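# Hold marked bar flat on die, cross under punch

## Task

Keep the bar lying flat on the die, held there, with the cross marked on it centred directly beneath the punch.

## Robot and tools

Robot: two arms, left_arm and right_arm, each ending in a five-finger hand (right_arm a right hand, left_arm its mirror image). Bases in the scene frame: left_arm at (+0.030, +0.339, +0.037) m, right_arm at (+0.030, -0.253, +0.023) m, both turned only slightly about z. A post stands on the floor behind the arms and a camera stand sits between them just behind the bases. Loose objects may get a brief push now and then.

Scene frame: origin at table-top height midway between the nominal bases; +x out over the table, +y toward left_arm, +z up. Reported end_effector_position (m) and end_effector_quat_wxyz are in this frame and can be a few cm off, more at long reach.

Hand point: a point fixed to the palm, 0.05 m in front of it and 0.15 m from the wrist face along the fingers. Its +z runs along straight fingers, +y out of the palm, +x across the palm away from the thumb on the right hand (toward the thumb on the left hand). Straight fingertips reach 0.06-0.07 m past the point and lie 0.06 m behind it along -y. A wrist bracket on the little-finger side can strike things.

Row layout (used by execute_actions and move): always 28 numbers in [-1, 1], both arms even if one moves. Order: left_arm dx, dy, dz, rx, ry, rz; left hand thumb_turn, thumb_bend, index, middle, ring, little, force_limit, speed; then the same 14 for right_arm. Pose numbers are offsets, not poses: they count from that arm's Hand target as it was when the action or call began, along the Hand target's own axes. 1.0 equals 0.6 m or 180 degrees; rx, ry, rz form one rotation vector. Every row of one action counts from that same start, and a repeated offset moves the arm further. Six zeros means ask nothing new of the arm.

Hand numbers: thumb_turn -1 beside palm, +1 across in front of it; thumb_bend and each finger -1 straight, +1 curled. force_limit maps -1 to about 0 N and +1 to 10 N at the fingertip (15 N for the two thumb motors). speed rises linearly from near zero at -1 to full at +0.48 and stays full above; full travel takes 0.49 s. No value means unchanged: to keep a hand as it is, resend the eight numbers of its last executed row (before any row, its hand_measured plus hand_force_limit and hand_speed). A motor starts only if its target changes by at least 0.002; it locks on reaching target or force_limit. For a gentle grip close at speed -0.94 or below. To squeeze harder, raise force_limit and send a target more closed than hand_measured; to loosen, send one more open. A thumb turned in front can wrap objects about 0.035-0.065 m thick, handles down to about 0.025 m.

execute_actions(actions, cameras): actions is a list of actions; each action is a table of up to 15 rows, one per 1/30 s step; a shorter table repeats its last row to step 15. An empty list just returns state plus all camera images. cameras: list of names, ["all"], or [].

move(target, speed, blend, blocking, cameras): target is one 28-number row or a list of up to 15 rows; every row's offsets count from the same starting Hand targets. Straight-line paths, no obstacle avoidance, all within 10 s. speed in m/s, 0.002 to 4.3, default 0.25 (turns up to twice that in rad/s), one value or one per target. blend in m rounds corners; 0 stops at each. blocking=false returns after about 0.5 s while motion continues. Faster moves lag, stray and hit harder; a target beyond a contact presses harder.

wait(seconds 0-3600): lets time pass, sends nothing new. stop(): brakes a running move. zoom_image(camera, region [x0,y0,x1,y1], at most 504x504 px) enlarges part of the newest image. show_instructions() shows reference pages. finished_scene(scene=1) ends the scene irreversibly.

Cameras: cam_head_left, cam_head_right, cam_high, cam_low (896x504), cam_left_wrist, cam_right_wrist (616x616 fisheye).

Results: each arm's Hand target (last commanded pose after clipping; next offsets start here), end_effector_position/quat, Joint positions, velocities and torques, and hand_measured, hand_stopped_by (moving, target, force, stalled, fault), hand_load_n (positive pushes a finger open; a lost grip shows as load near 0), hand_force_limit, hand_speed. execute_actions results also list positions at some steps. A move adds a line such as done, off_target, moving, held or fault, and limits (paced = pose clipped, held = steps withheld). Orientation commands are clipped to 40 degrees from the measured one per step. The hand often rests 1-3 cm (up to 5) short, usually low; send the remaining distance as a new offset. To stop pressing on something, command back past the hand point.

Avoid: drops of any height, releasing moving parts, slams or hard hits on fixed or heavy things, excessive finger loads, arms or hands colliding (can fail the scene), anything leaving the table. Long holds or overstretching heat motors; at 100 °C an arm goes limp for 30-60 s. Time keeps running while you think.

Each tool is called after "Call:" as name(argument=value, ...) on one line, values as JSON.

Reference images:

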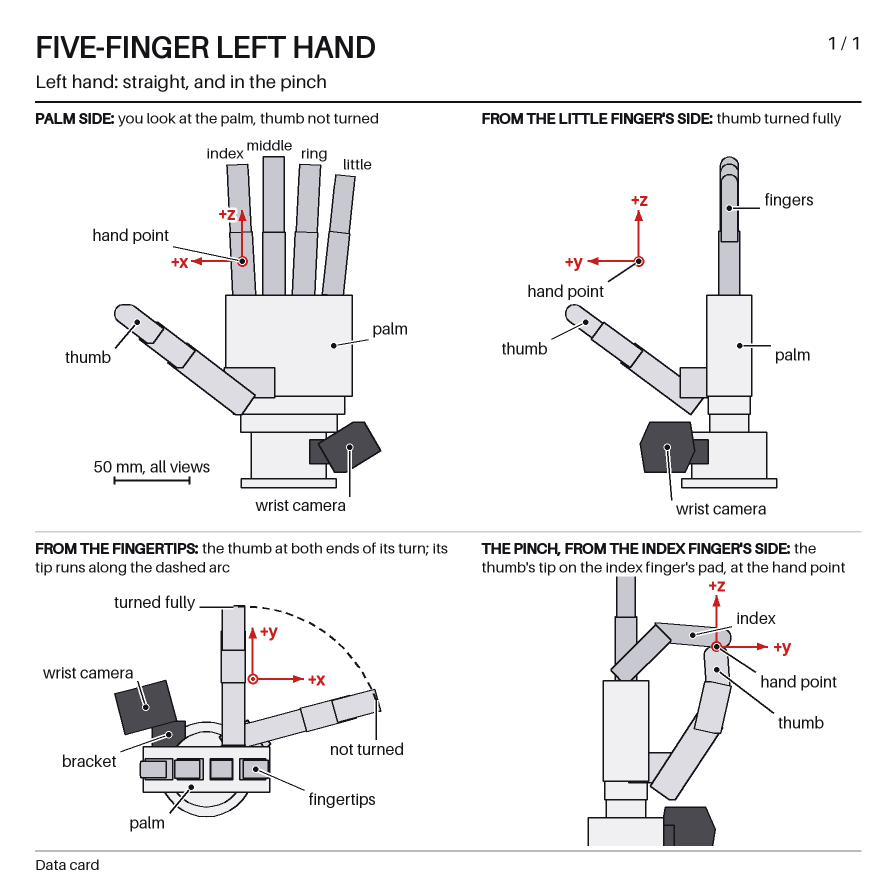

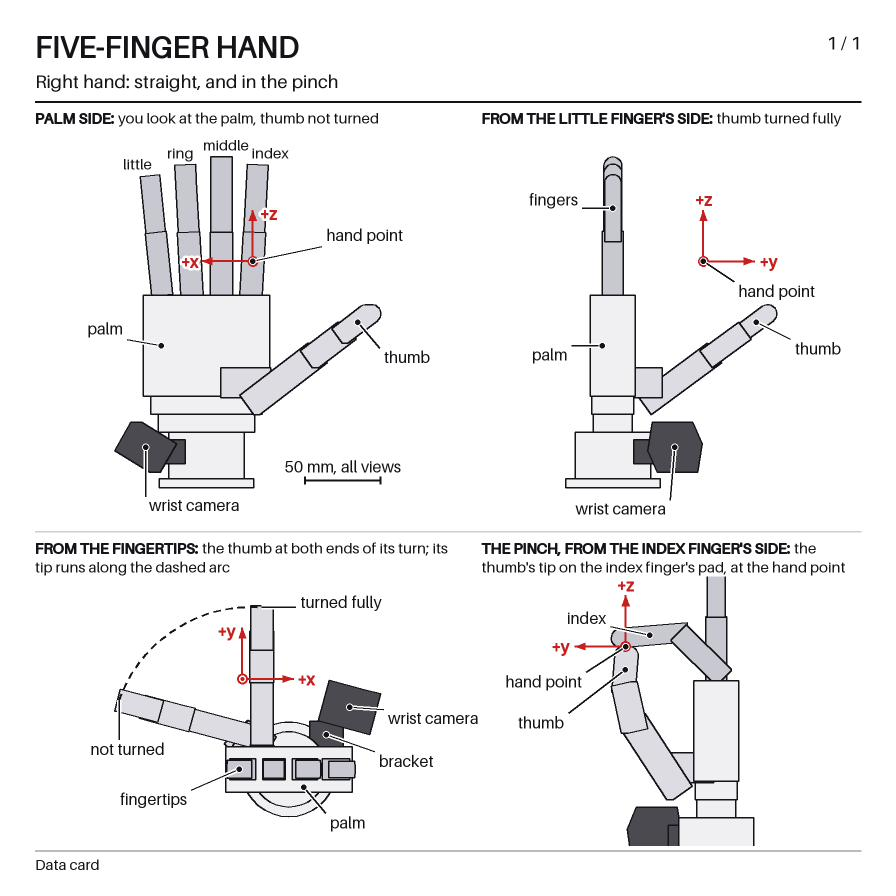

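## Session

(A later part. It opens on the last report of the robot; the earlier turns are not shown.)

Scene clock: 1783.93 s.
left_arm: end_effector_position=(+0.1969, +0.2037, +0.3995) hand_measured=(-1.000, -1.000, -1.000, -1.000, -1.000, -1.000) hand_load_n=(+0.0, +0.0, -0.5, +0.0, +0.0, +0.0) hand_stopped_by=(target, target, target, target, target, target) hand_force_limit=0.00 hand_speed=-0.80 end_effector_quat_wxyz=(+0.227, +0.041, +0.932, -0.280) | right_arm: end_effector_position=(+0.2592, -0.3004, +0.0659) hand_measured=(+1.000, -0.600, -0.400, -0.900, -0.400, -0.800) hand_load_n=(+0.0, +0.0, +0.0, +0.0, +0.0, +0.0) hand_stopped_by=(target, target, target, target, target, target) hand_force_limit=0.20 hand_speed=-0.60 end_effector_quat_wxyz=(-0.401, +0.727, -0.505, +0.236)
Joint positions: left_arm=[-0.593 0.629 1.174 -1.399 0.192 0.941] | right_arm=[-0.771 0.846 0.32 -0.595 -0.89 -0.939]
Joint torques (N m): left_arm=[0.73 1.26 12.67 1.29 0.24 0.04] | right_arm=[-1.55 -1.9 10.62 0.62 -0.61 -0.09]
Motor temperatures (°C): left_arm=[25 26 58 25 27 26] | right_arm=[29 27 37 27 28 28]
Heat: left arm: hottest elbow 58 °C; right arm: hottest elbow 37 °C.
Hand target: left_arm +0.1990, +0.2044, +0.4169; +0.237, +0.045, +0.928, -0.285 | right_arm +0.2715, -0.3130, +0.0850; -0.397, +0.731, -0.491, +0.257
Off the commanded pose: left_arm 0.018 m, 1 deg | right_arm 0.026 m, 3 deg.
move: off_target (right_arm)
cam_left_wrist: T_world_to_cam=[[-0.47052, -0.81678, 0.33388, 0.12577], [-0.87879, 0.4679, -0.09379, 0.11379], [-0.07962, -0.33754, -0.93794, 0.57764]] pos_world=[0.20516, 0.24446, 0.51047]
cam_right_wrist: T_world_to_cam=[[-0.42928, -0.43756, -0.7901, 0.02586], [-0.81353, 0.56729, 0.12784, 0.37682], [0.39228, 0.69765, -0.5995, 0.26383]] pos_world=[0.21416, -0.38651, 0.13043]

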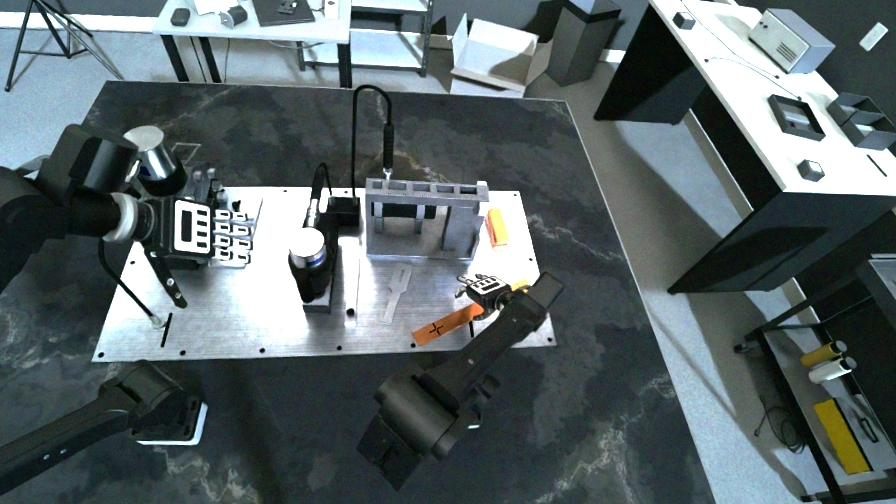

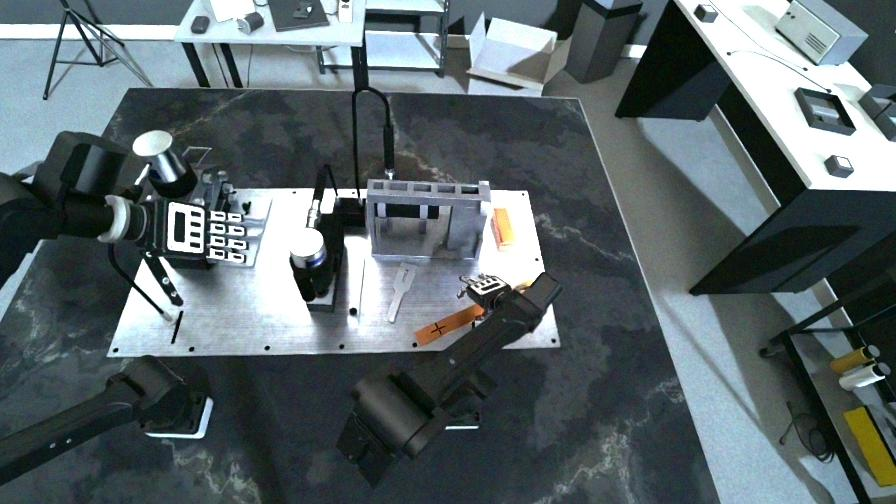

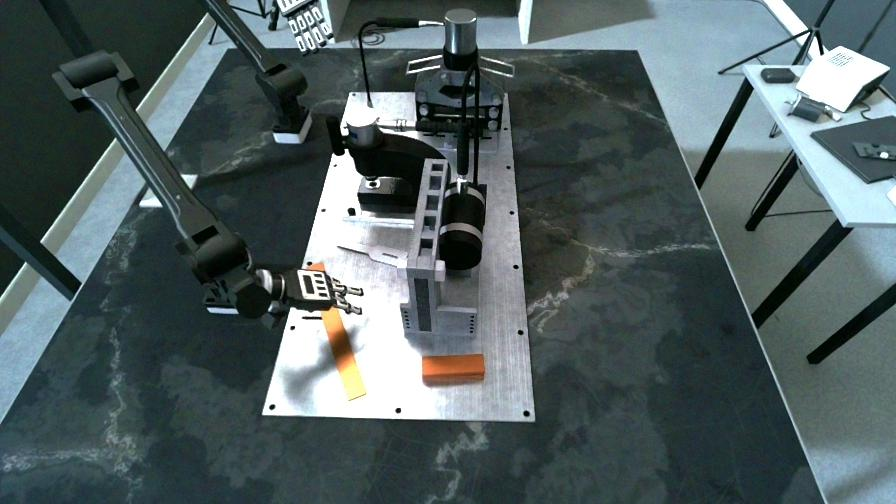

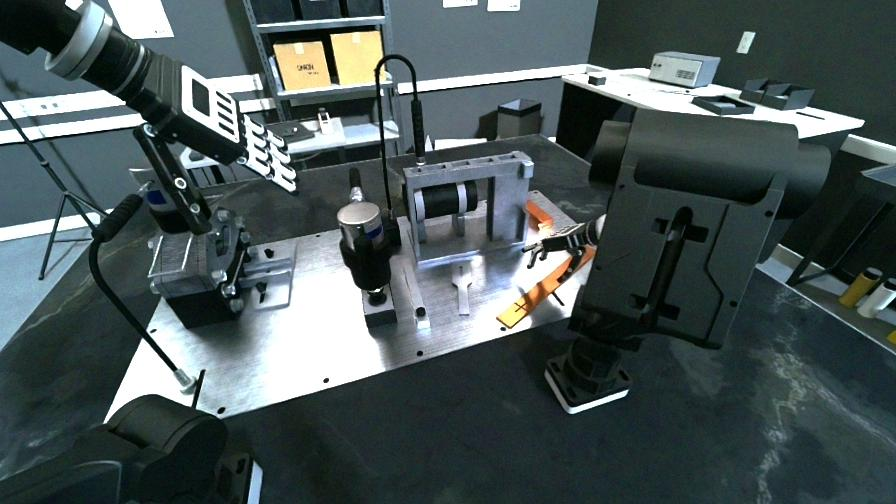

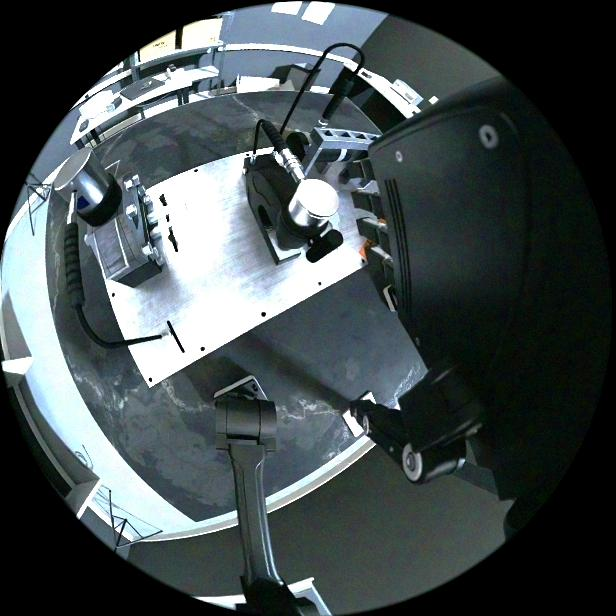

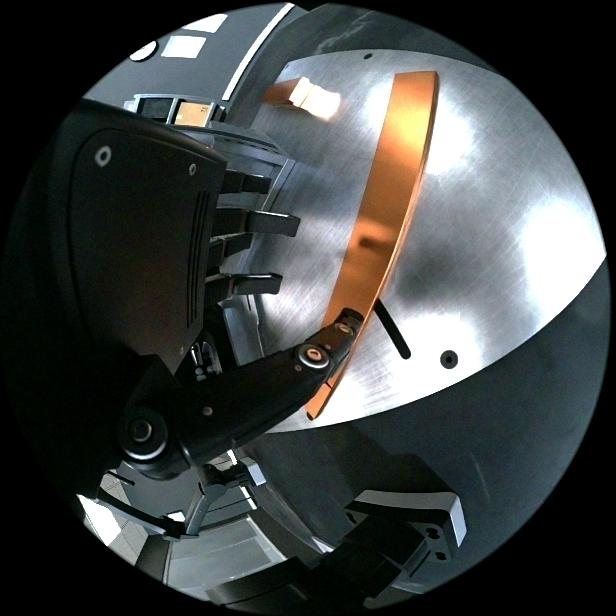

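Call:
move(target=[[0, 0, 0, 0, 0, 0, -1, -1, -1, -1, -1, -1, 0, -0.8, -0.0078, -0.0678, -0.0635, 0, 0, 0, 1, -0.6, -0.4, -0.9, -0.4, -0.8, 0.2, -0.6], [0, 0, 0, 0, 0, 0, -1, -1, -1, -1, -1, -1, 0, -0.8, 0.4263, 0.0657, -0.2167, 0, 0, 0, 1, -0.6, -0.4, -0.9, -0.4, -0.8, 0.2, -0.6]], blend=[0.03, 0], speed=0.15, cameras=["cam_right_wrist", "cam_high"])

Call:
zoom_image(camera="cam_right_wrist", region=[200, 150, 500, 450])

Scene clock: 1958.20 s.
left_arm: end_effector_position=(+0.1969, +0.2037, +0.3995) hand_measured=(-1.000, -1.000, -1.000, -1.000, -1.000, -1.000) hand_load_n=(-0.5, +0.0, +0.0, +0.0, +0.0, +0.0) hand_stopped_by=(target, target, target, target, target, target) hand_force_limit=0.00 hand_speed=-0.80 end_effector_quat_wxyz=(+0.227, +0.041, +0.932, -0.280) | right_arm: end_effector_position=(+0.2488, -0.5821, +0.1127) hand_measured=(+1.000, -0.600, -0.400, -0.900, -0.400, -0.800) hand_load_n=(+0.0, +0.5, +0.0, +0.0, +0.0, +0.0) hand_stopped_by=(target, target, target, target, target, target) hand_force_limit=0.20 hand_speed=-0.60 end_effector_quat_wxyz=(-0.406, +0.726, -0.497, +0.246)
Joint positions: left_arm=[-0.593 0.629 1.174 -1.399 0.192 0.941] | right_arm=[-1.271 1.634 1.122 -1.293 -0.971 -1.795]
Joint torques (N m): left_arm=[0.73 1.32 12.67 1.29 0.24 0.04] | right_arm=[-2.14 -9.76 9.61 -0.57 -0.6 -0.11]
Motor temperatures (°C): left_arm=[25 26 59 25 27 26] | right_arm=[28 27 42 27 28 28]
Heat: left arm: hottest elbow 59 °C; right arm: hottest elbow 42 °C.
Hand target: left_arm +0.1990, +0.2044, +0.4169; +0.237, +0.045, +0.928, -0.285 | right_arm +0.2500, -0.5997, +0.1204; -0.397, +0.731, -0.491, +0.257
Off the commanded pose: left_arm 0.018 m, 1 deg | right_arm 0.019 m, 2 deg.
move: off_target (right_arm); blend cut to 0.028 m at target 1
cam_right_wrist: T_world_to_cam=[[-0.40596, -0.44456, -0.79848, -0.07387], [-0.81997, 0.56298, 0.10344, 0.52404], [0.40354, 0.69672, -0.59308, 0.48836]] pos_world=[0.20264, -0.66811, 0.17645]
Images, in order (width x height): cam_high 896x504, cam_right_wrist 616x616.

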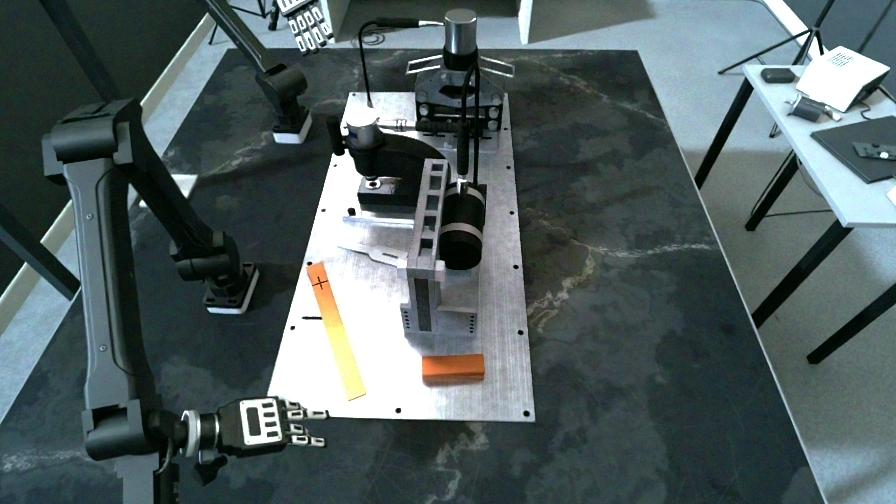

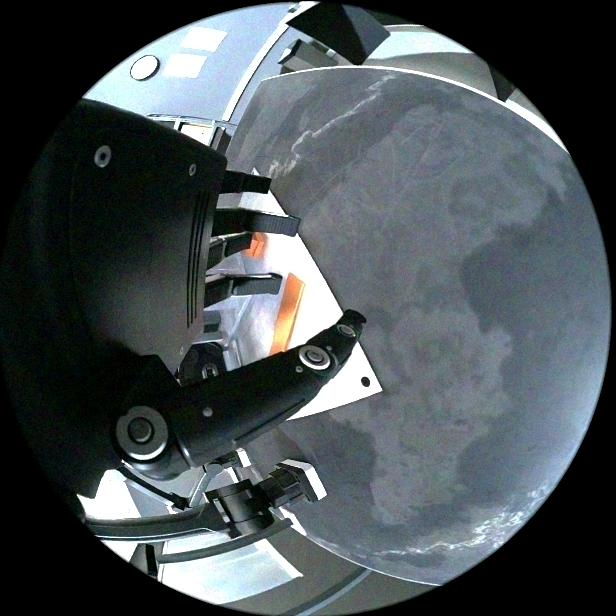

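Scaled by 1.680 from the camera's image (finer frame: 880x880).

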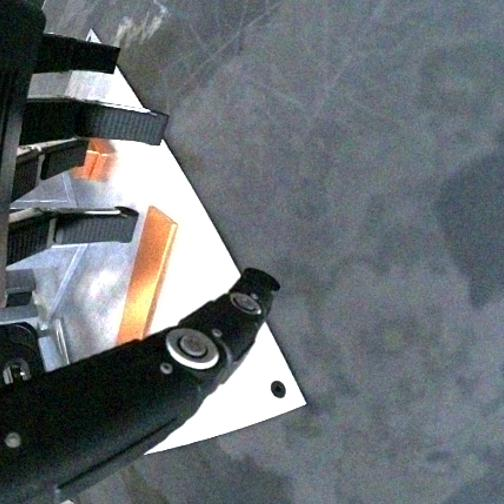

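Call:
zoom_image(camera="cam_right_wrist", region=[340, 350, 400, 410])

Call:
zoom_image(camera="cam_right_wrist", region=[290, 220, 350, 300])

Scaled by 8.400 from the camera's image (finer frame: 880x880).

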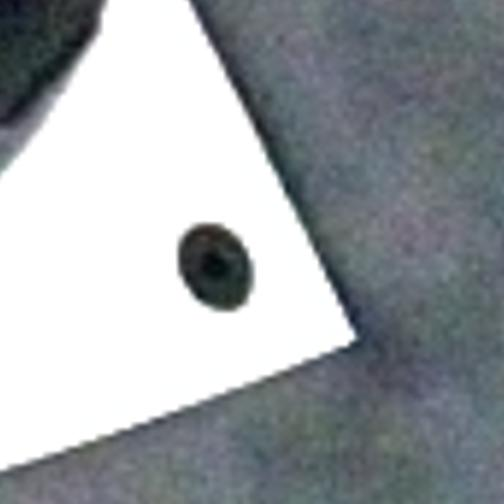

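Scaled by 6.300 from the camera's image (finer frame: 880x880).

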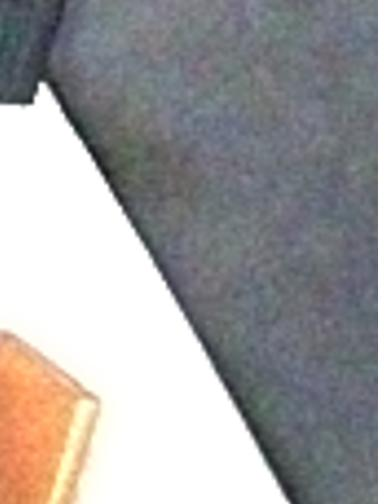

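Call:
move(target=[[0, 0, 0, 0, 0, 0, -1, -1, -1, -1, -1, -1, 0, -0.8, -0.3545, -0.0598, 0.2220, -0.0027, 0.0006, -0.0050, 1, -0.56, -0.3, -0.9, -0.3, -0.8, 0.2, -0.6], [0, 0, 0, 0, 0, 0, -1, -1, -1, -1, -1, -1, 0, -0.8, -0.3533, 0.0097, 0.2682, -0.0027, 0.0006, -0.0050, 1, -0.56, -0.3, -0.9, -0.3, -0.8, 0.2, -0.6]], speed=[0.2, 0.08], cameras=["cam_right_wrist"])

Call:
zoom_image(camera="cam_right_wrist", region=[240, 200, 400, 360])

Scene clock: 2065.67 s.
left_arm: end_effector_position=(+0.1969, +0.2037, +0.3995) hand_measured=(-1.000, -1.000, -1.000, -1.000, -1.000, -1.000) hand_load_n=(+0.0, +0.0, +0.0, +0.0, +0.0, +0.0) hand_stopped_by=(target, target, target, target, target, target) hand_force_limit=0.00 hand_speed=-0.80 end_effector_quat_wxyz=(+0.227, +0.041, +0.932, -0.280) | right_arm: end_effector_position=(+0.2877, -0.3565, +0.0326) hand_measured=(+1.000, -0.560, -0.300, -0.900, -0.300, -0.800) hand_load_n=(+0.0, +0.0, +0.0, +0.0, +0.0, +0.0) hand_stopped_by=(target, target, target, target, target, target) hand_force_limit=0.20 hand_speed=-0.60 end_effector_quat_wxyz=(-0.389, +0.736, -0.487, +0.263)
Joint positions: left_arm=[-0.593 0.629 1.174 -1.399 0.192 0.941] | right_arm=[-0.84 1.161 0.379 -0.363 -0.911 -1.061]
Joint torques (N m): left_arm=[0.73 1.26 12.67 1.29 0.25 0.04] | right_arm=[-0.85 -2.26 5.35 1.42 -0.55 0.14]
Motor temperatures (°C): left_arm=[25 26 59 25 27 26] | right_arm=[28 28 42 27 28 28]
Heat: left arm: hottest elbow 59 °C; right arm: hottest elbow 42 °C.
Hand target: left_arm +0.1990, +0.2044, +0.4169; +0.237, +0.045, +0.928, -0.285 | right_arm +0.2887, -0.3525, +0.0296; -0.391, +0.737, -0.487, +0.259
Off the commanded pose: left_arm 0.018 m, 1 deg | right_arm 0.005 m, 1 deg.
move: done
cam_right_wrist: T_world_to_cam=[[-0.39596, -0.48838, -0.77763, -0.0409], [-0.82164, 0.56657, 0.06254, 0.4403], [0.41004, 0.66369, -0.6256, 0.25544]] pos_world=[0.24083, -0.43897, 0.10046]

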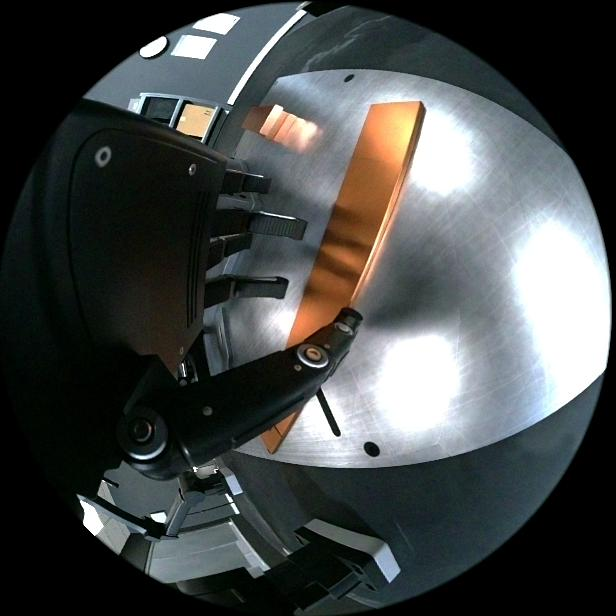

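Scaled by 3.150 from the camera's image (finer frame: 880x880).

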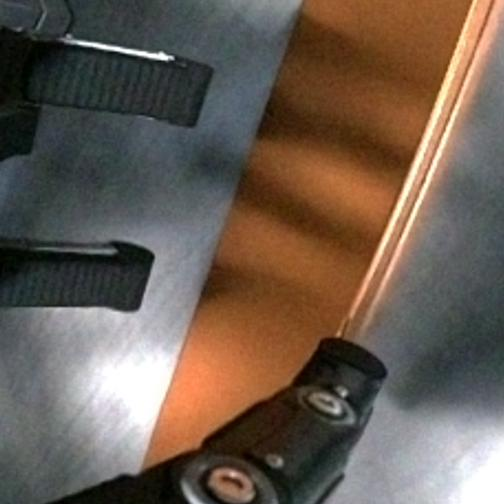

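Call:
move(target=[0, 0, 0, 0, 0, 0, -1, -1, -1, -1, -1, -1, 0, -0.8, 0, 0.0277, 0.0186, 0, 0, 0, 1, -0.56, -0.3, -0.9, -0.3, -0.8, 0.2, -0.6], speed=0.05, cameras=["cam_right_wrist"])

Call:
zoom_image(camera="cam_right_wrist", region=[240, 200, 400, 360])

Scene clock: 2081.33 s.
left_arm: end_effector_position=(+0.1969, +0.2037, +0.3995) hand_measured=(-1.000, -1.000, -1.000, -1.000, -1.000, -1.000) hand_load_n=(+0.0, +0.0, +0.0, +0.0, +0.0, +0.0) hand_stopped_by=(target, target, target, target, target, target) hand_force_limit=0.00 hand_speed=-0.80 end_effector_quat_wxyz=(+0.227, +0.041, +0.932, -0.280) | right_arm: end_effector_position=(+0.2911, -0.3573, +0.0223) hand_measured=(+1.000, -0.560, -0.300, -0.900, -0.300, -0.800) hand_load_n=(+2.5, +2.0, +0.0, +0.0, +0.0, +0.0) hand_stopped_by=(target, target, target, target, target, target) hand_force_limit=0.20 hand_speed=-0.60 end_effector_quat_wxyz=(-0.394, +0.730, -0.492, +0.266)
Joint positions: left_arm=[-0.593 0.629 1.174 -1.399 0.192 0.941] | right_arm=[-0.84 1.209 0.364 -0.282 -0.919 -1.033]
Joint torques (N m): left_arm=[0.73 1.32 12.67 1.29 0.24 0.04] | right_arm=[-0.67 -1.49 4.44 2.03 -0.2 -0.18]
Motor temperatures (°C): left_arm=[25 26 59 25 27 26] | right_arm=[28 28 41 27 28 28]
Heat: left arm: hottest elbow 59 °C; right arm: hottest elbow 41 °C.
Hand target: left_arm +0.1990, +0.2044, +0.4169; +0.237, +0.045, +0.928, -0.285 | right_arm +0.2886, -0.3524, +0.0095; -0.392, +0.736, -0.487, +0.259
Off the commanded pose: left_arm 0.018 m, 1 deg | right_arm 0.014 m, 1 deg.
move: off_target (right_arm)
cam_right_wrist: T_world_to_cam=[[-0.39512, -0.47397, -0.78691, -0.04281], [-0.81508, 0.57598, 0.06235, 0.44551], [0.4237, 0.66603, -0.61391, 0.24472]] pos_world=[0.24252, -0.43989, 0.08877]

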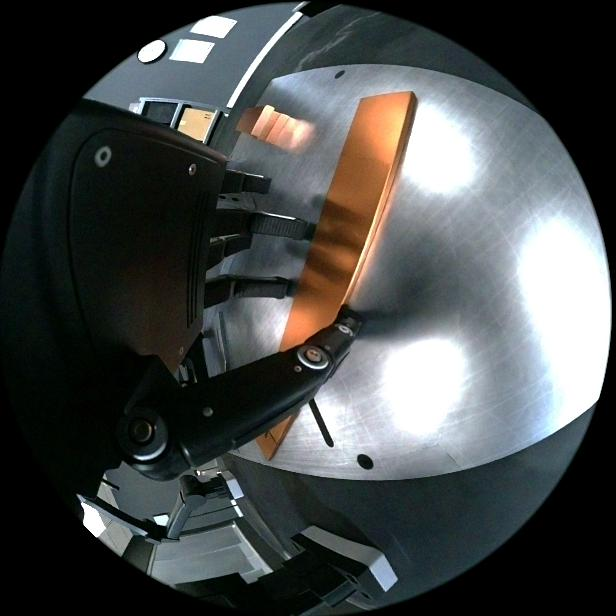

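Scaled by 3.150 from the camera's image (finer frame: 880x880).

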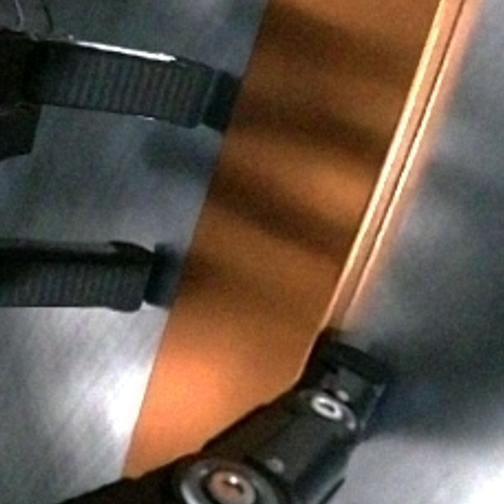

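Call:
move(target=[0, 0, 0, 0, 0, 0, -1, -1, -1, -1, -1, -1, 0, -0.8, 0, 0.0138, 0.0093, 0, 0, 0, 1, -0.56, -0.3, -0.9, -0.3, -0.8, 0.2, -0.6], speed=0.05)

Scene clock: 2089.20 s.
left_arm: end_effector_position=(+0.1969, +0.2037, +0.3995) hand_measured=(-1.000, -1.000, -1.000, -1.000, -1.000, -1.000) hand_load_n=(+0.0, +0.0, +0.0, +0.0, +0.0, +0.0) hand_stopped_by=(target, target, target, target, target, target) hand_force_limit=0.00 hand_speed=-0.80 end_effector_quat_wxyz=(+0.227, +0.041, +0.932, -0.280) | right_arm: end_effector_position=(+0.2948, -0.3586, +0.0223) hand_measured=(+1.000, -0.560, -0.300, -0.900, -0.300, -0.800) hand_load_n=(+4.5, +3.0, +0.0, +0.0, +0.0, +0.0) hand_stopped_by=(target, target, target, target, target, target) hand_force_limit=0.20 hand_speed=-0.60 end_effector_quat_wxyz=(-0.399, +0.725, -0.492, +0.270)
Joint positions: left_arm=[-0.593 0.629 1.174 -1.399 0.192 0.941] | right_arm=[-0.84 1.222 0.364 -0.251 -0.929 -1.014]
Joint torques (N m): left_arm=[0.73 1.38 12.67 1.29 0.25 0.04] | right_arm=[-0.79 -0.5 3.3 2.14 0.15 -0.34]
Motor temperatures (°C): left_arm=[25 26 59 25 27 26] | right_arm=[28 28 40 27 28 28]
Heat: left arm: hottest elbow 59 °C; right arm: hottest elbow 40 °C.
Hand target: left_arm +0.1990, +0.2044, +0.4169; +0.237, +0.045, +0.928, -0.285 | right_arm +0.2888, -0.3526, -0.0003; -0.391, +0.736, -0.487, +0.259
Off the commanded pose: left_arm 0.018 m, 1 deg | right_arm 0.024 m, 2 deg.
move: off_target (right_arm)

Call:
move(target=[0, 0, 0, 0, 0, 0, -1, -1, -1, -1, -1, -1, 0, -0.8, 0, 0, 0, 0, 0, 0, 1, -0.56, 0.2, -0.9, 0.15, -0.8, 0.1, -0.93])

Call:
move(target=[0, 0, 0, 0, 0, 0, -1, -1, -1, -1, -1, -1, 0, -0.8, 0, 0, 0, 0, 0, 0, 1, -0.3, 0.3, -0.9, 0.25, -0.8, 0.4, -0.95], cameras=["cam_right_wrist"])

Call:
zoom_image(camera="cam_right_wrist", region=[240, 200, 400, 360])

Scene clock: 2100.47 s.
left_arm: end_effector_position=(+0.1969, +0.2037, +0.3995) hand_measured=(-1.000, -1.000, -1.000, -1.000, -1.000, -1.000) hand_load_n=(+0.0, +0.0, +0.0, +0.0, +0.0, +0.0) hand_stopped_by=(target, target, target, target, target, target) hand_force_limit=0.00 hand_speed=-0.80 end_effector_quat_wxyz=(+0.227, +0.041, +0.932, -0.280) | right_arm: end_effector_position=(+0.2957, -0.3583, +0.0228) hand_measured=(+1.000, -0.562, +0.000, -0.900, -0.032, -0.800) hand_load_n=(+4.5, +8.0, +7.0, +0.0, +2.0, +0.0) hand_stopped_by=(target, target, force, target, force, target) hand_force_limit=0.10 hand_speed=-0.93 end_effector_quat_wxyz=(-0.401, +0.725, -0.491, +0.271)
Joint positions: left_arm=[-0.593 0.629 1.174 -1.399 0.192 0.941] | right_arm=[-0.84 1.223 0.364 -0.247 -0.934 -1.013]
Joint torques (N m): left_arm=[0.73 1.26 12.67 1.31 0.24 0.04] | right_arm=[-1.14 -0.73 3.34 2.18 0.43 -0.44]
Motor temperatures (°C): left_arm=[25 26 59 25 27 26] | right_arm=[28 28 40 27 27 28]
Heat: left arm: hottest elbow 59 °C; right arm: hottest elbow 40 °C.
Hand target: left_arm +0.1990, +0.2044, +0.4169; +0.237, +0.045, +0.928, -0.285 | right_arm +0.2887, -0.3526, -0.0003; -0.391, +0.736, -0.487, +0.259
Off the commanded pose: left_arm 0.018 m, 1 deg | right_arm 0.025 m, 2 deg.
move: done

Scene clock: 2100.97 s.
left_arm: end_effector_position=(+0.1969, +0.2037, +0.3995) hand_measured=(-1.000, -1.000, -1.000, -1.000, -1.000, -1.000) hand_load_n=(+0.0, +0.0, +0.0, +0.0, +0.0, +0.0) hand_stopped_by=(target, target, target, target, target, target) hand_force_limit=0.00 hand_speed=-0.80 end_effector_quat_wxyz=(+0.227, +0.041, +0.932, -0.280) | right_arm: end_effector_position=(+0.2960, -0.3583, +0.0230) hand_measured=(+1.000, -0.558, +0.004, -0.900, -0.006, -0.800) hand_load_n=(+5.0, +10.5, +3.5, +0.0, +7.0, +0.0) hand_stopped_by=(target, force, force, target, force, target) hand_force_limit=0.40 hand_speed=-0.95 end_effector_quat_wxyz=(-0.402, +0.724, -0.490, +0.272)
Joint positions: left_arm=[-0.593 0.629 1.174 -1.399 0.192 0.941] | right_arm=[-0.84 1.224 0.364 -0.246 -0.936 -1.013]
Joint torques (N m): left_arm=[0.73 1.32 12.67 1.29 0.25 0.04] | right_arm=[-0.5 -0.56 3.38 1.91 0.39 -0.44]
Motor temperatures (°C): left_arm=[25 26 59 25 27 26] | right_arm=[28 28 39 27 27 28]
Heat: left arm: hottest elbow 59 °C; right arm: hottest elbow 39 °C.
Hand target: left_arm +0.1990, +0.2044, +0.4169; +0.237, +0.045, +0.928, -0.285 | right_arm +0.2887, -0.3526, -0.0003; -0.391, +0.736, -0.487, +0.259
Off the commanded pose: left_arm 0.018 m, 1 deg | right_arm 0.025 m, 2 deg.
move: done
cam_right_wrist: T_world_to_cam=[[-0.38118, -0.46579, -0.79859, -0.04172], [-0.81448, 0.57788, 0.05171, 0.45091], [0.4374, 0.67014, -0.59965, 0.24083]] pos_world=[0.24601, -0.44139, 0.08778]

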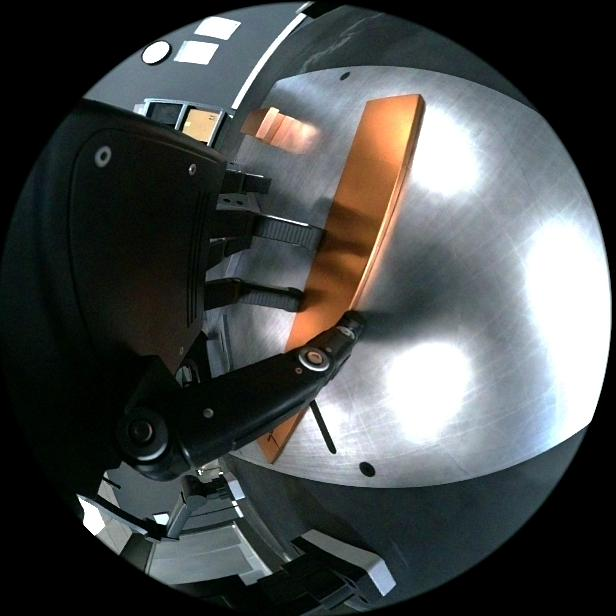

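Scaled by 3.150 from the camera's image (finer frame: 880x880).

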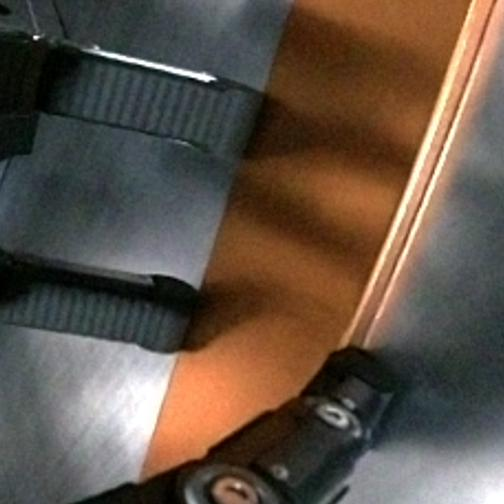

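Call:
move(target=[0, 0, 0, 0, 0, 0, -1, -1, -1, -1, -1, -1, 0, -0.8, 0.1276, 0, 0, 0, 0, 0, 1, -0.3, 0.3, -0.9, 0.25, -0.8, 0.4, -0.95], speed=0.05, cameras=["cam_right_wrist", "cam_high"])

Call:
zoom_image(camera="cam_right_wrist", region=[240, 200, 400, 360])

Scene clock: 2125.83 s.
left_arm: end_effector_position=(+0.1969, +0.2037, +0.3995) hand_measured=(-1.000, -1.000, -1.000, -1.000, -1.000, -1.000) hand_load_n=(+0.0, +0.0, +0.0, +0.0, +0.0, +0.0) hand_stopped_by=(target, target, target, target, target, target) hand_force_limit=0.00 hand_speed=-0.80 end_effector_quat_wxyz=(+0.227, +0.041, +0.932, -0.280) | right_arm: end_effector_position=(+0.3232, -0.3953, +0.0242) hand_measured=(+1.000, -0.558, +0.004, -0.900, -0.006, -0.800) hand_load_n=(+5.5, +2.0, +2.0, +0.0, +4.5, +0.0) hand_stopped_by=(target, force, force, target, force, target) hand_force_limit=0.40 hand_speed=-0.95 end_effector_quat_wxyz=(-0.429, +0.719, -0.487, +0.251)
Joint positions: left_arm=[-0.593 0.629 1.174 -1.399 0.192 0.941] | right_arm=[-0.873 1.412 0.525 -0.325 -0.999 -1.086]
Joint torques (N m): left_arm=[0.73 1.32 12.67 1.29 0.24 0.04] | right_arm=[-4.25 -1.67 6.75 1.07 1.83 -0.8]
Motor temperatures (°C): left_arm=[25 26 59 25 27 26] | right_arm=[28 28 38 27 28 29]
Heat: left arm: hottest elbow 59 °C; right arm: hottest elbow 38 °C.
Hand target: left_arm +0.1990, +0.2044, +0.4169; +0.237, +0.045, +0.928, -0.285 | right_arm +0.3187, -0.4230, -0.0004; -0.391, +0.736, -0.487, +0.259
Off the commanded pose: left_arm 0.018 m, 1 deg | right_arm 0.037 m, 5 deg.
move: off_target (right_arm)
cam_right_wrist: T_world_to_cam=[[-0.36558, -0.42665, -0.82724, -0.03657], [-0.8319, 0.54841, 0.08479, 0.48748], [0.41748, 0.71918, -0.55542, 0.27917]] pos_world=[0.27562, -0.48372, 0.08347]
Images, in order (width x height): cam_high 896x504, cam_right_wrist 616x616.

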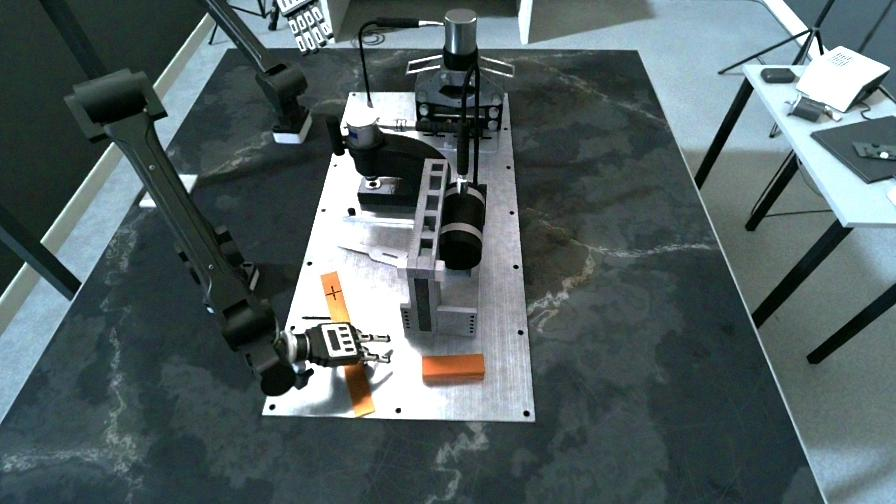

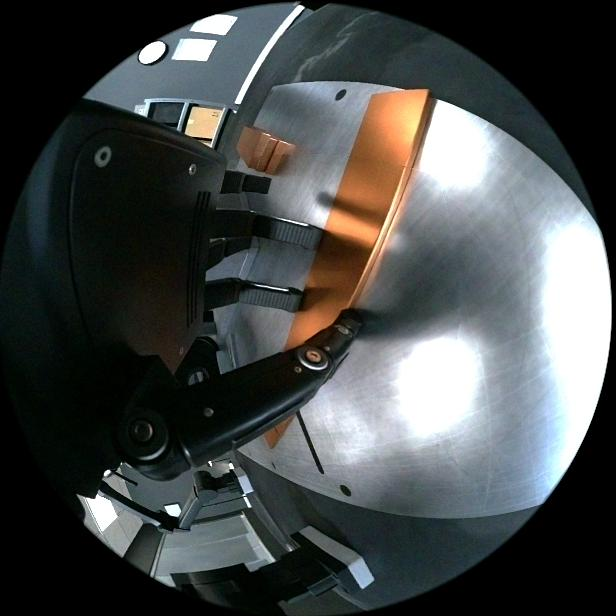

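Scaled by 3.150 from the camera's image (finer frame: 880x880).

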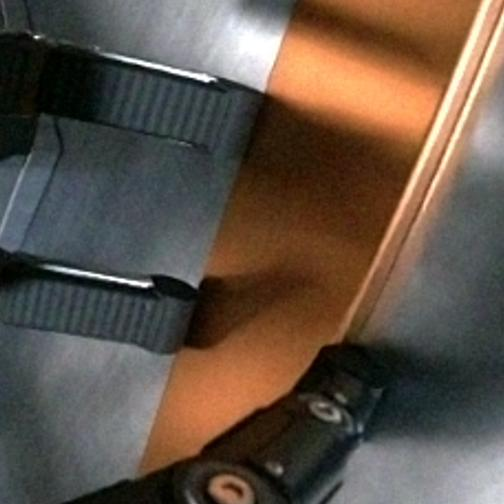

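Call:
move(target=[0, 0, 0, 0, 0, 0, -1, -1, -1, -1, -1, -1, 0, -0.8, 0.1167, -0.0083, -0.0056, 0, 0, 0, 1, -0.28, 0.31, -0.9, 0.26, -0.8, 0.3, -0.95], speed=0.05, cameras=["cam_right_wrist", "cam_high"])

Call:
zoom_image(camera="cam_right_wrist", region=[240, 200, 400, 360])

Scene clock: 2144.13 s.
left_arm: end_effector_position=(+0.1969, +0.2037, +0.3995) hand_measured=(-1.000, -1.000, -1.000, -1.000, -1.000, -1.000) hand_load_n=(+0.0, -0.5, +0.0, -0.5, +0.0, +0.0) hand_stopped_by=(target, target, target, target, target, target) hand_force_limit=0.00 hand_speed=-0.80 end_effector_quat_wxyz=(+0.227, +0.041, +0.932, -0.280) | right_arm: end_effector_position=(+0.3521, -0.4775, +0.0208) hand_measured=(+1.000, -0.280, +0.310, -0.900, +0.002, -0.800) hand_load_n=(+0.0, +0.0, +0.5, +0.0, +4.0, +0.0) hand_stopped_by=(target, target, target, target, force, target) hand_force_limit=0.30 hand_speed=-0.95 end_effector_quat_wxyz=(-0.401, +0.737, -0.474, +0.267)
Joint positions: left_arm=[-0.593 0.629 1.174 -1.399 0.192 0.941] | right_arm=[-0.929 1.583 0.742 -0.425 -0.974 -1.224]
Joint torques (N m): left_arm=[0.73 1.32 12.67 1.29 0.24 0.04] | right_arm=[-3.9 -5.66 6.06 0.72 0.32 -0.08]
Motor temperatures (°C): left_arm=[25 26 59 25 27 26] | right_arm=[28 28 38 27 30 29]
Heat: left arm: hottest elbow 59 °C; right arm: hottest elbow 38 °C.
Hand target: left_arm +0.1990, +0.2044, +0.4169; +0.237, +0.045, +0.928, -0.285 | right_arm +0.3461, -0.4875, +0.0056; -0.391, +0.736, -0.487, +0.259
Off the commanded pose: left_arm 0.018 m, 1 deg | right_arm 0.019 m, 2 deg.
move: off_target (right_arm)
cam_right_wrist: T_world_to_cam=[[-0.36323, -0.49306, -0.79054, -0.0972], [-0.83618, 0.54674, 0.0432, 0.55847], [0.41092, 0.67673, -0.61088, 0.3075]] pos_world=[0.30532, -0.56136, 0.08688]
Images, in order (width x height): cam_high 896x504, cam_right_wrist 616x616.

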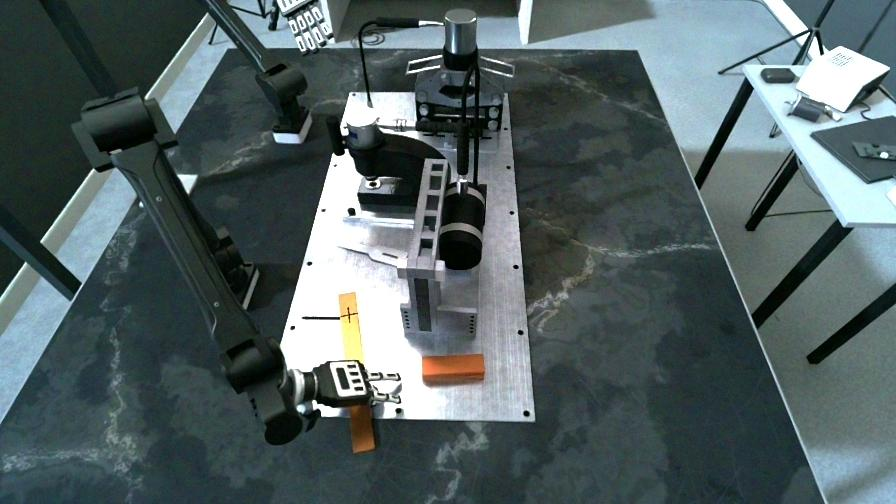

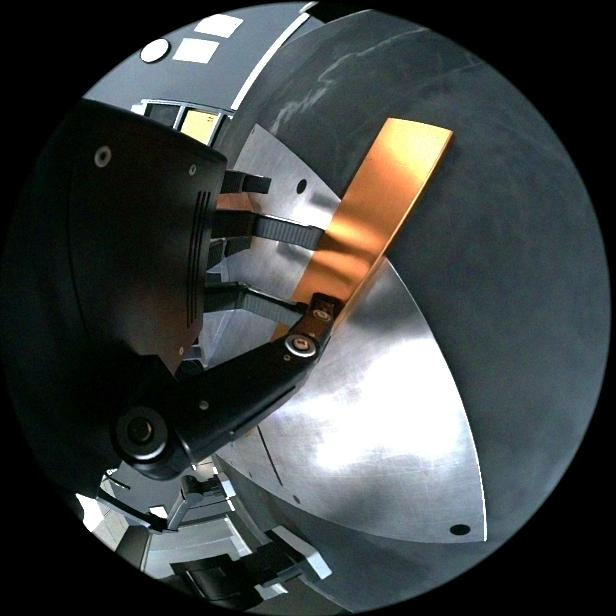

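Scaled by 3.150 from the camera's image (finer frame: 880x880).

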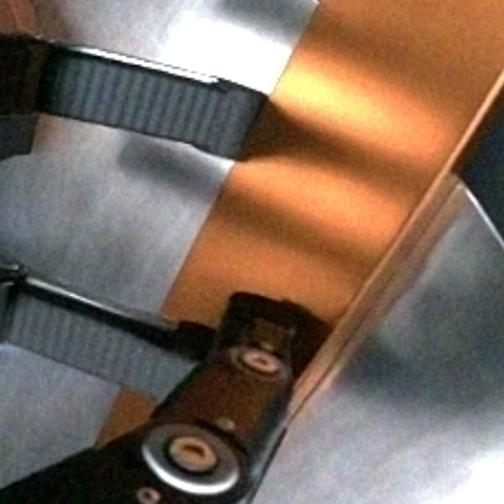

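Call:
move(target=[0, 0, 0, 0, 0, 0, -1, -1, -1, -1, -1, -1, 0, -0.8, 0, 0, 0, 0, 0, 0, 1, -0.56, -0.3, -0.9, -0.3, -0.8, 0.2, -0.7])

Call:
move(target=[[0, 0, 0, 0, 0, 0, -1, -1, -1, -1, -1, -1, 0, -0.8, -0.0110, -0.0695, -0.0293, 0.0001, 0.0454, 0.0308, 1, -0.56, -0.3, -0.9, -0.3, -0.8, 0.2, -0.7], [0, 0, 0, 0, 0, 0, -1, -1, -1, -1, -1, -1, 0, -0.8, -0.0117, -0.0162, 0.0048, 0.0001, 0.0454, 0.0308, 1, -0.56, -0.3, -0.9, -0.3, -0.8, 0.2, -0.7]], speed=0.08, cameras=["cam_right_wrist", "cam_high"])

Call:
zoom_image(camera="cam_right_wrist", region=[240, 180, 440, 380])

Scene clock: 2218.40 s.
left_arm: end_effector_position=(+0.1969, +0.2037, +0.3995) hand_measured=(-1.000, -1.000, -1.000, -1.000, -1.000, -1.000) hand_load_n=(+0.0, +0.0, +0.0, +0.0, +0.0, +0.0) hand_stopped_by=(target, target, target, target, target, target) hand_force_limit=0.00 hand_speed=-0.80 end_effector_quat_wxyz=(+0.227, +0.041, +0.932, -0.280) | right_arm: end_effector_position=(+0.3480, -0.4891, +0.0224) hand_measured=(+1.000, -0.560, -0.300, -0.900, -0.300, -0.800) hand_load_n=(+0.0, +0.0, -4.0, +0.0, +0.0, +0.0) hand_stopped_by=(target, target, target, target, target, target) hand_force_limit=0.20 hand_speed=-0.70 end_effector_quat_wxyz=(-0.395, +0.729, -0.488, +0.271)
Joint positions: left_arm=[-0.593 0.629 1.174 -1.399 0.192 0.941] | right_arm=[-0.953 1.585 0.754 -0.43 -0.967 -1.211]
Joint torques (N m): left_arm=[0.73 1.32 12.68 1.29 0.24 0.04] | right_arm=[-1.32 -5.6 5.24 1.18 0.06 -0.29]
Motor temperatures (°C): left_arm=[25 26 60 25 27 26] | right_arm=[28 28 37 27 28 28]
Heat: left arm: hottest elbow 60 °C; right arm: hottest elbow 37 °C.
Hand target: left_arm +0.1990, +0.2044, +0.4169; +0.237, +0.045, +0.928, -0.285 | right_arm +0.3460, -0.4874, +0.0056; -0.391, +0.736, -0.487, +0.259
Off the commanded pose: left_arm 0.018 m, 1 deg | right_arm 0.017 m, 2 deg.
move: done

Scene clock: 2220.97 s.
left_arm: end_effector_position=(+0.1969, +0.2037, +0.3995) hand_measured=(-1.000, -1.000, -1.000, -1.000, -1.000, -1.000) hand_load_n=(+0.0, +0.0, +0.0, +0.0, -0.5, +0.0) hand_stopped_by=(target, target, target, target, target, target) hand_force_limit=0.00 hand_speed=-0.80 end_effector_quat_wxyz=(+0.227, +0.041, +0.932, -0.280) | right_arm: end_effector_position=(+0.3505, -0.4823, +0.0237) hand_measured=(+1.000, -0.560, -0.300, -0.900, -0.300, -0.800) hand_load_n=(+2.0, +0.0, +0.0, +0.0, +0.0, +0.0) hand_stopped_by=(target, target, target, target, target, target) hand_force_limit=0.20 hand_speed=-0.70 end_effector_quat_wxyz=(-0.369, +0.688, -0.549, +0.298)
Joint positions: left_arm=[-0.593 0.629 1.174 -1.399 0.192 0.941] | right_arm=[-0.929 1.506 0.641 -0.178 -0.881 -0.928]
Joint torques (N m): left_arm=[0.73 1.32 12.67 1.29 0.24 0.04] | right_arm=[-0.5 -5.25 4.86 1.76 -0.19 -0.02]
Motor temperatures (°C): left_arm=[25 26 60 25 27 26] | right_arm=[28 28 37 27 28 28]
Heat: left arm: hottest elbow 60 °C; right arm: hottest elbow 37 °C.
Hand target: left_arm +0.1990, +0.2044, +0.4169; +0.237, +0.045, +0.928, -0.285 | right_arm +0.3506, -0.4779, +0.0121; -0.368, +0.692, -0.549, +0.292
Off the commanded pose: left_arm 0.018 m, 1 deg | right_arm 0.012 m, 1 deg.
move: off_target (right_arm)
cam_right_wrist: T_world_to_cam=[[-0.46884, -0.40602, -0.78444, -0.01902], [-0.71001, 0.70152, 0.06126, 0.58968], [0.52543, 0.58568, -0.61718, 0.22929]] pos_world=[0.28929, -0.55568, 0.09047]
Images, in order (width x height): cam_high 896x504, cam_right_wrist 616x616.

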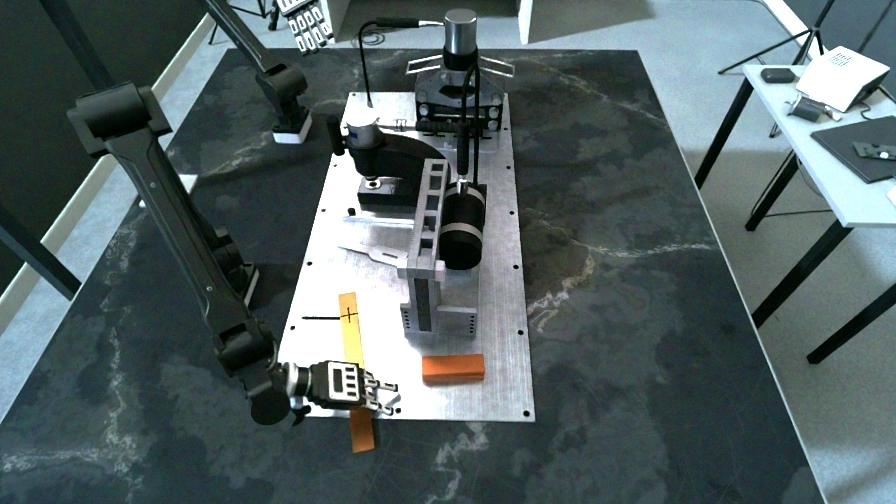

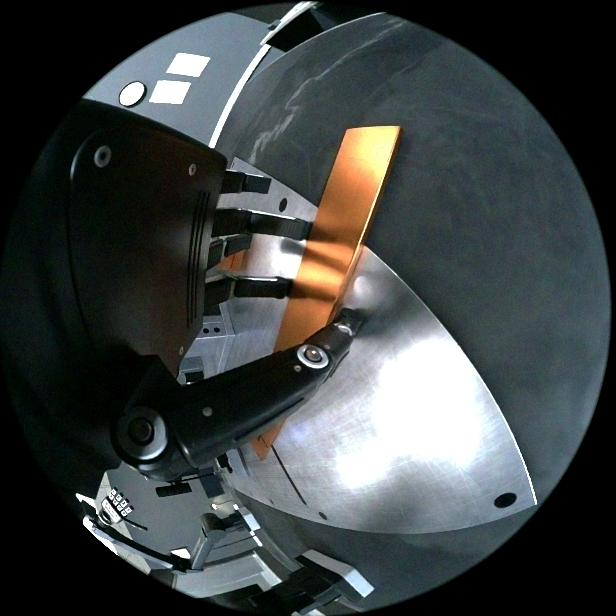

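Scaled by 2.520 from the camera's image (finer frame: 880x880).

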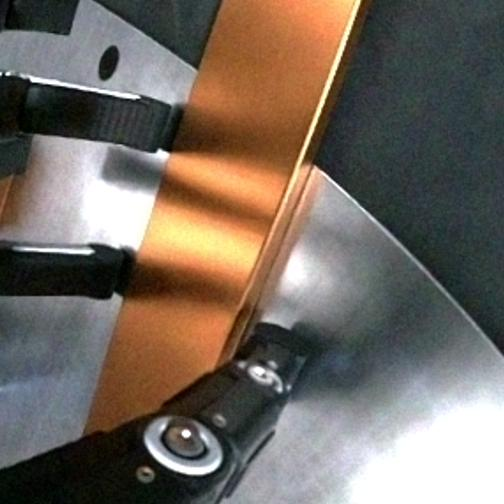

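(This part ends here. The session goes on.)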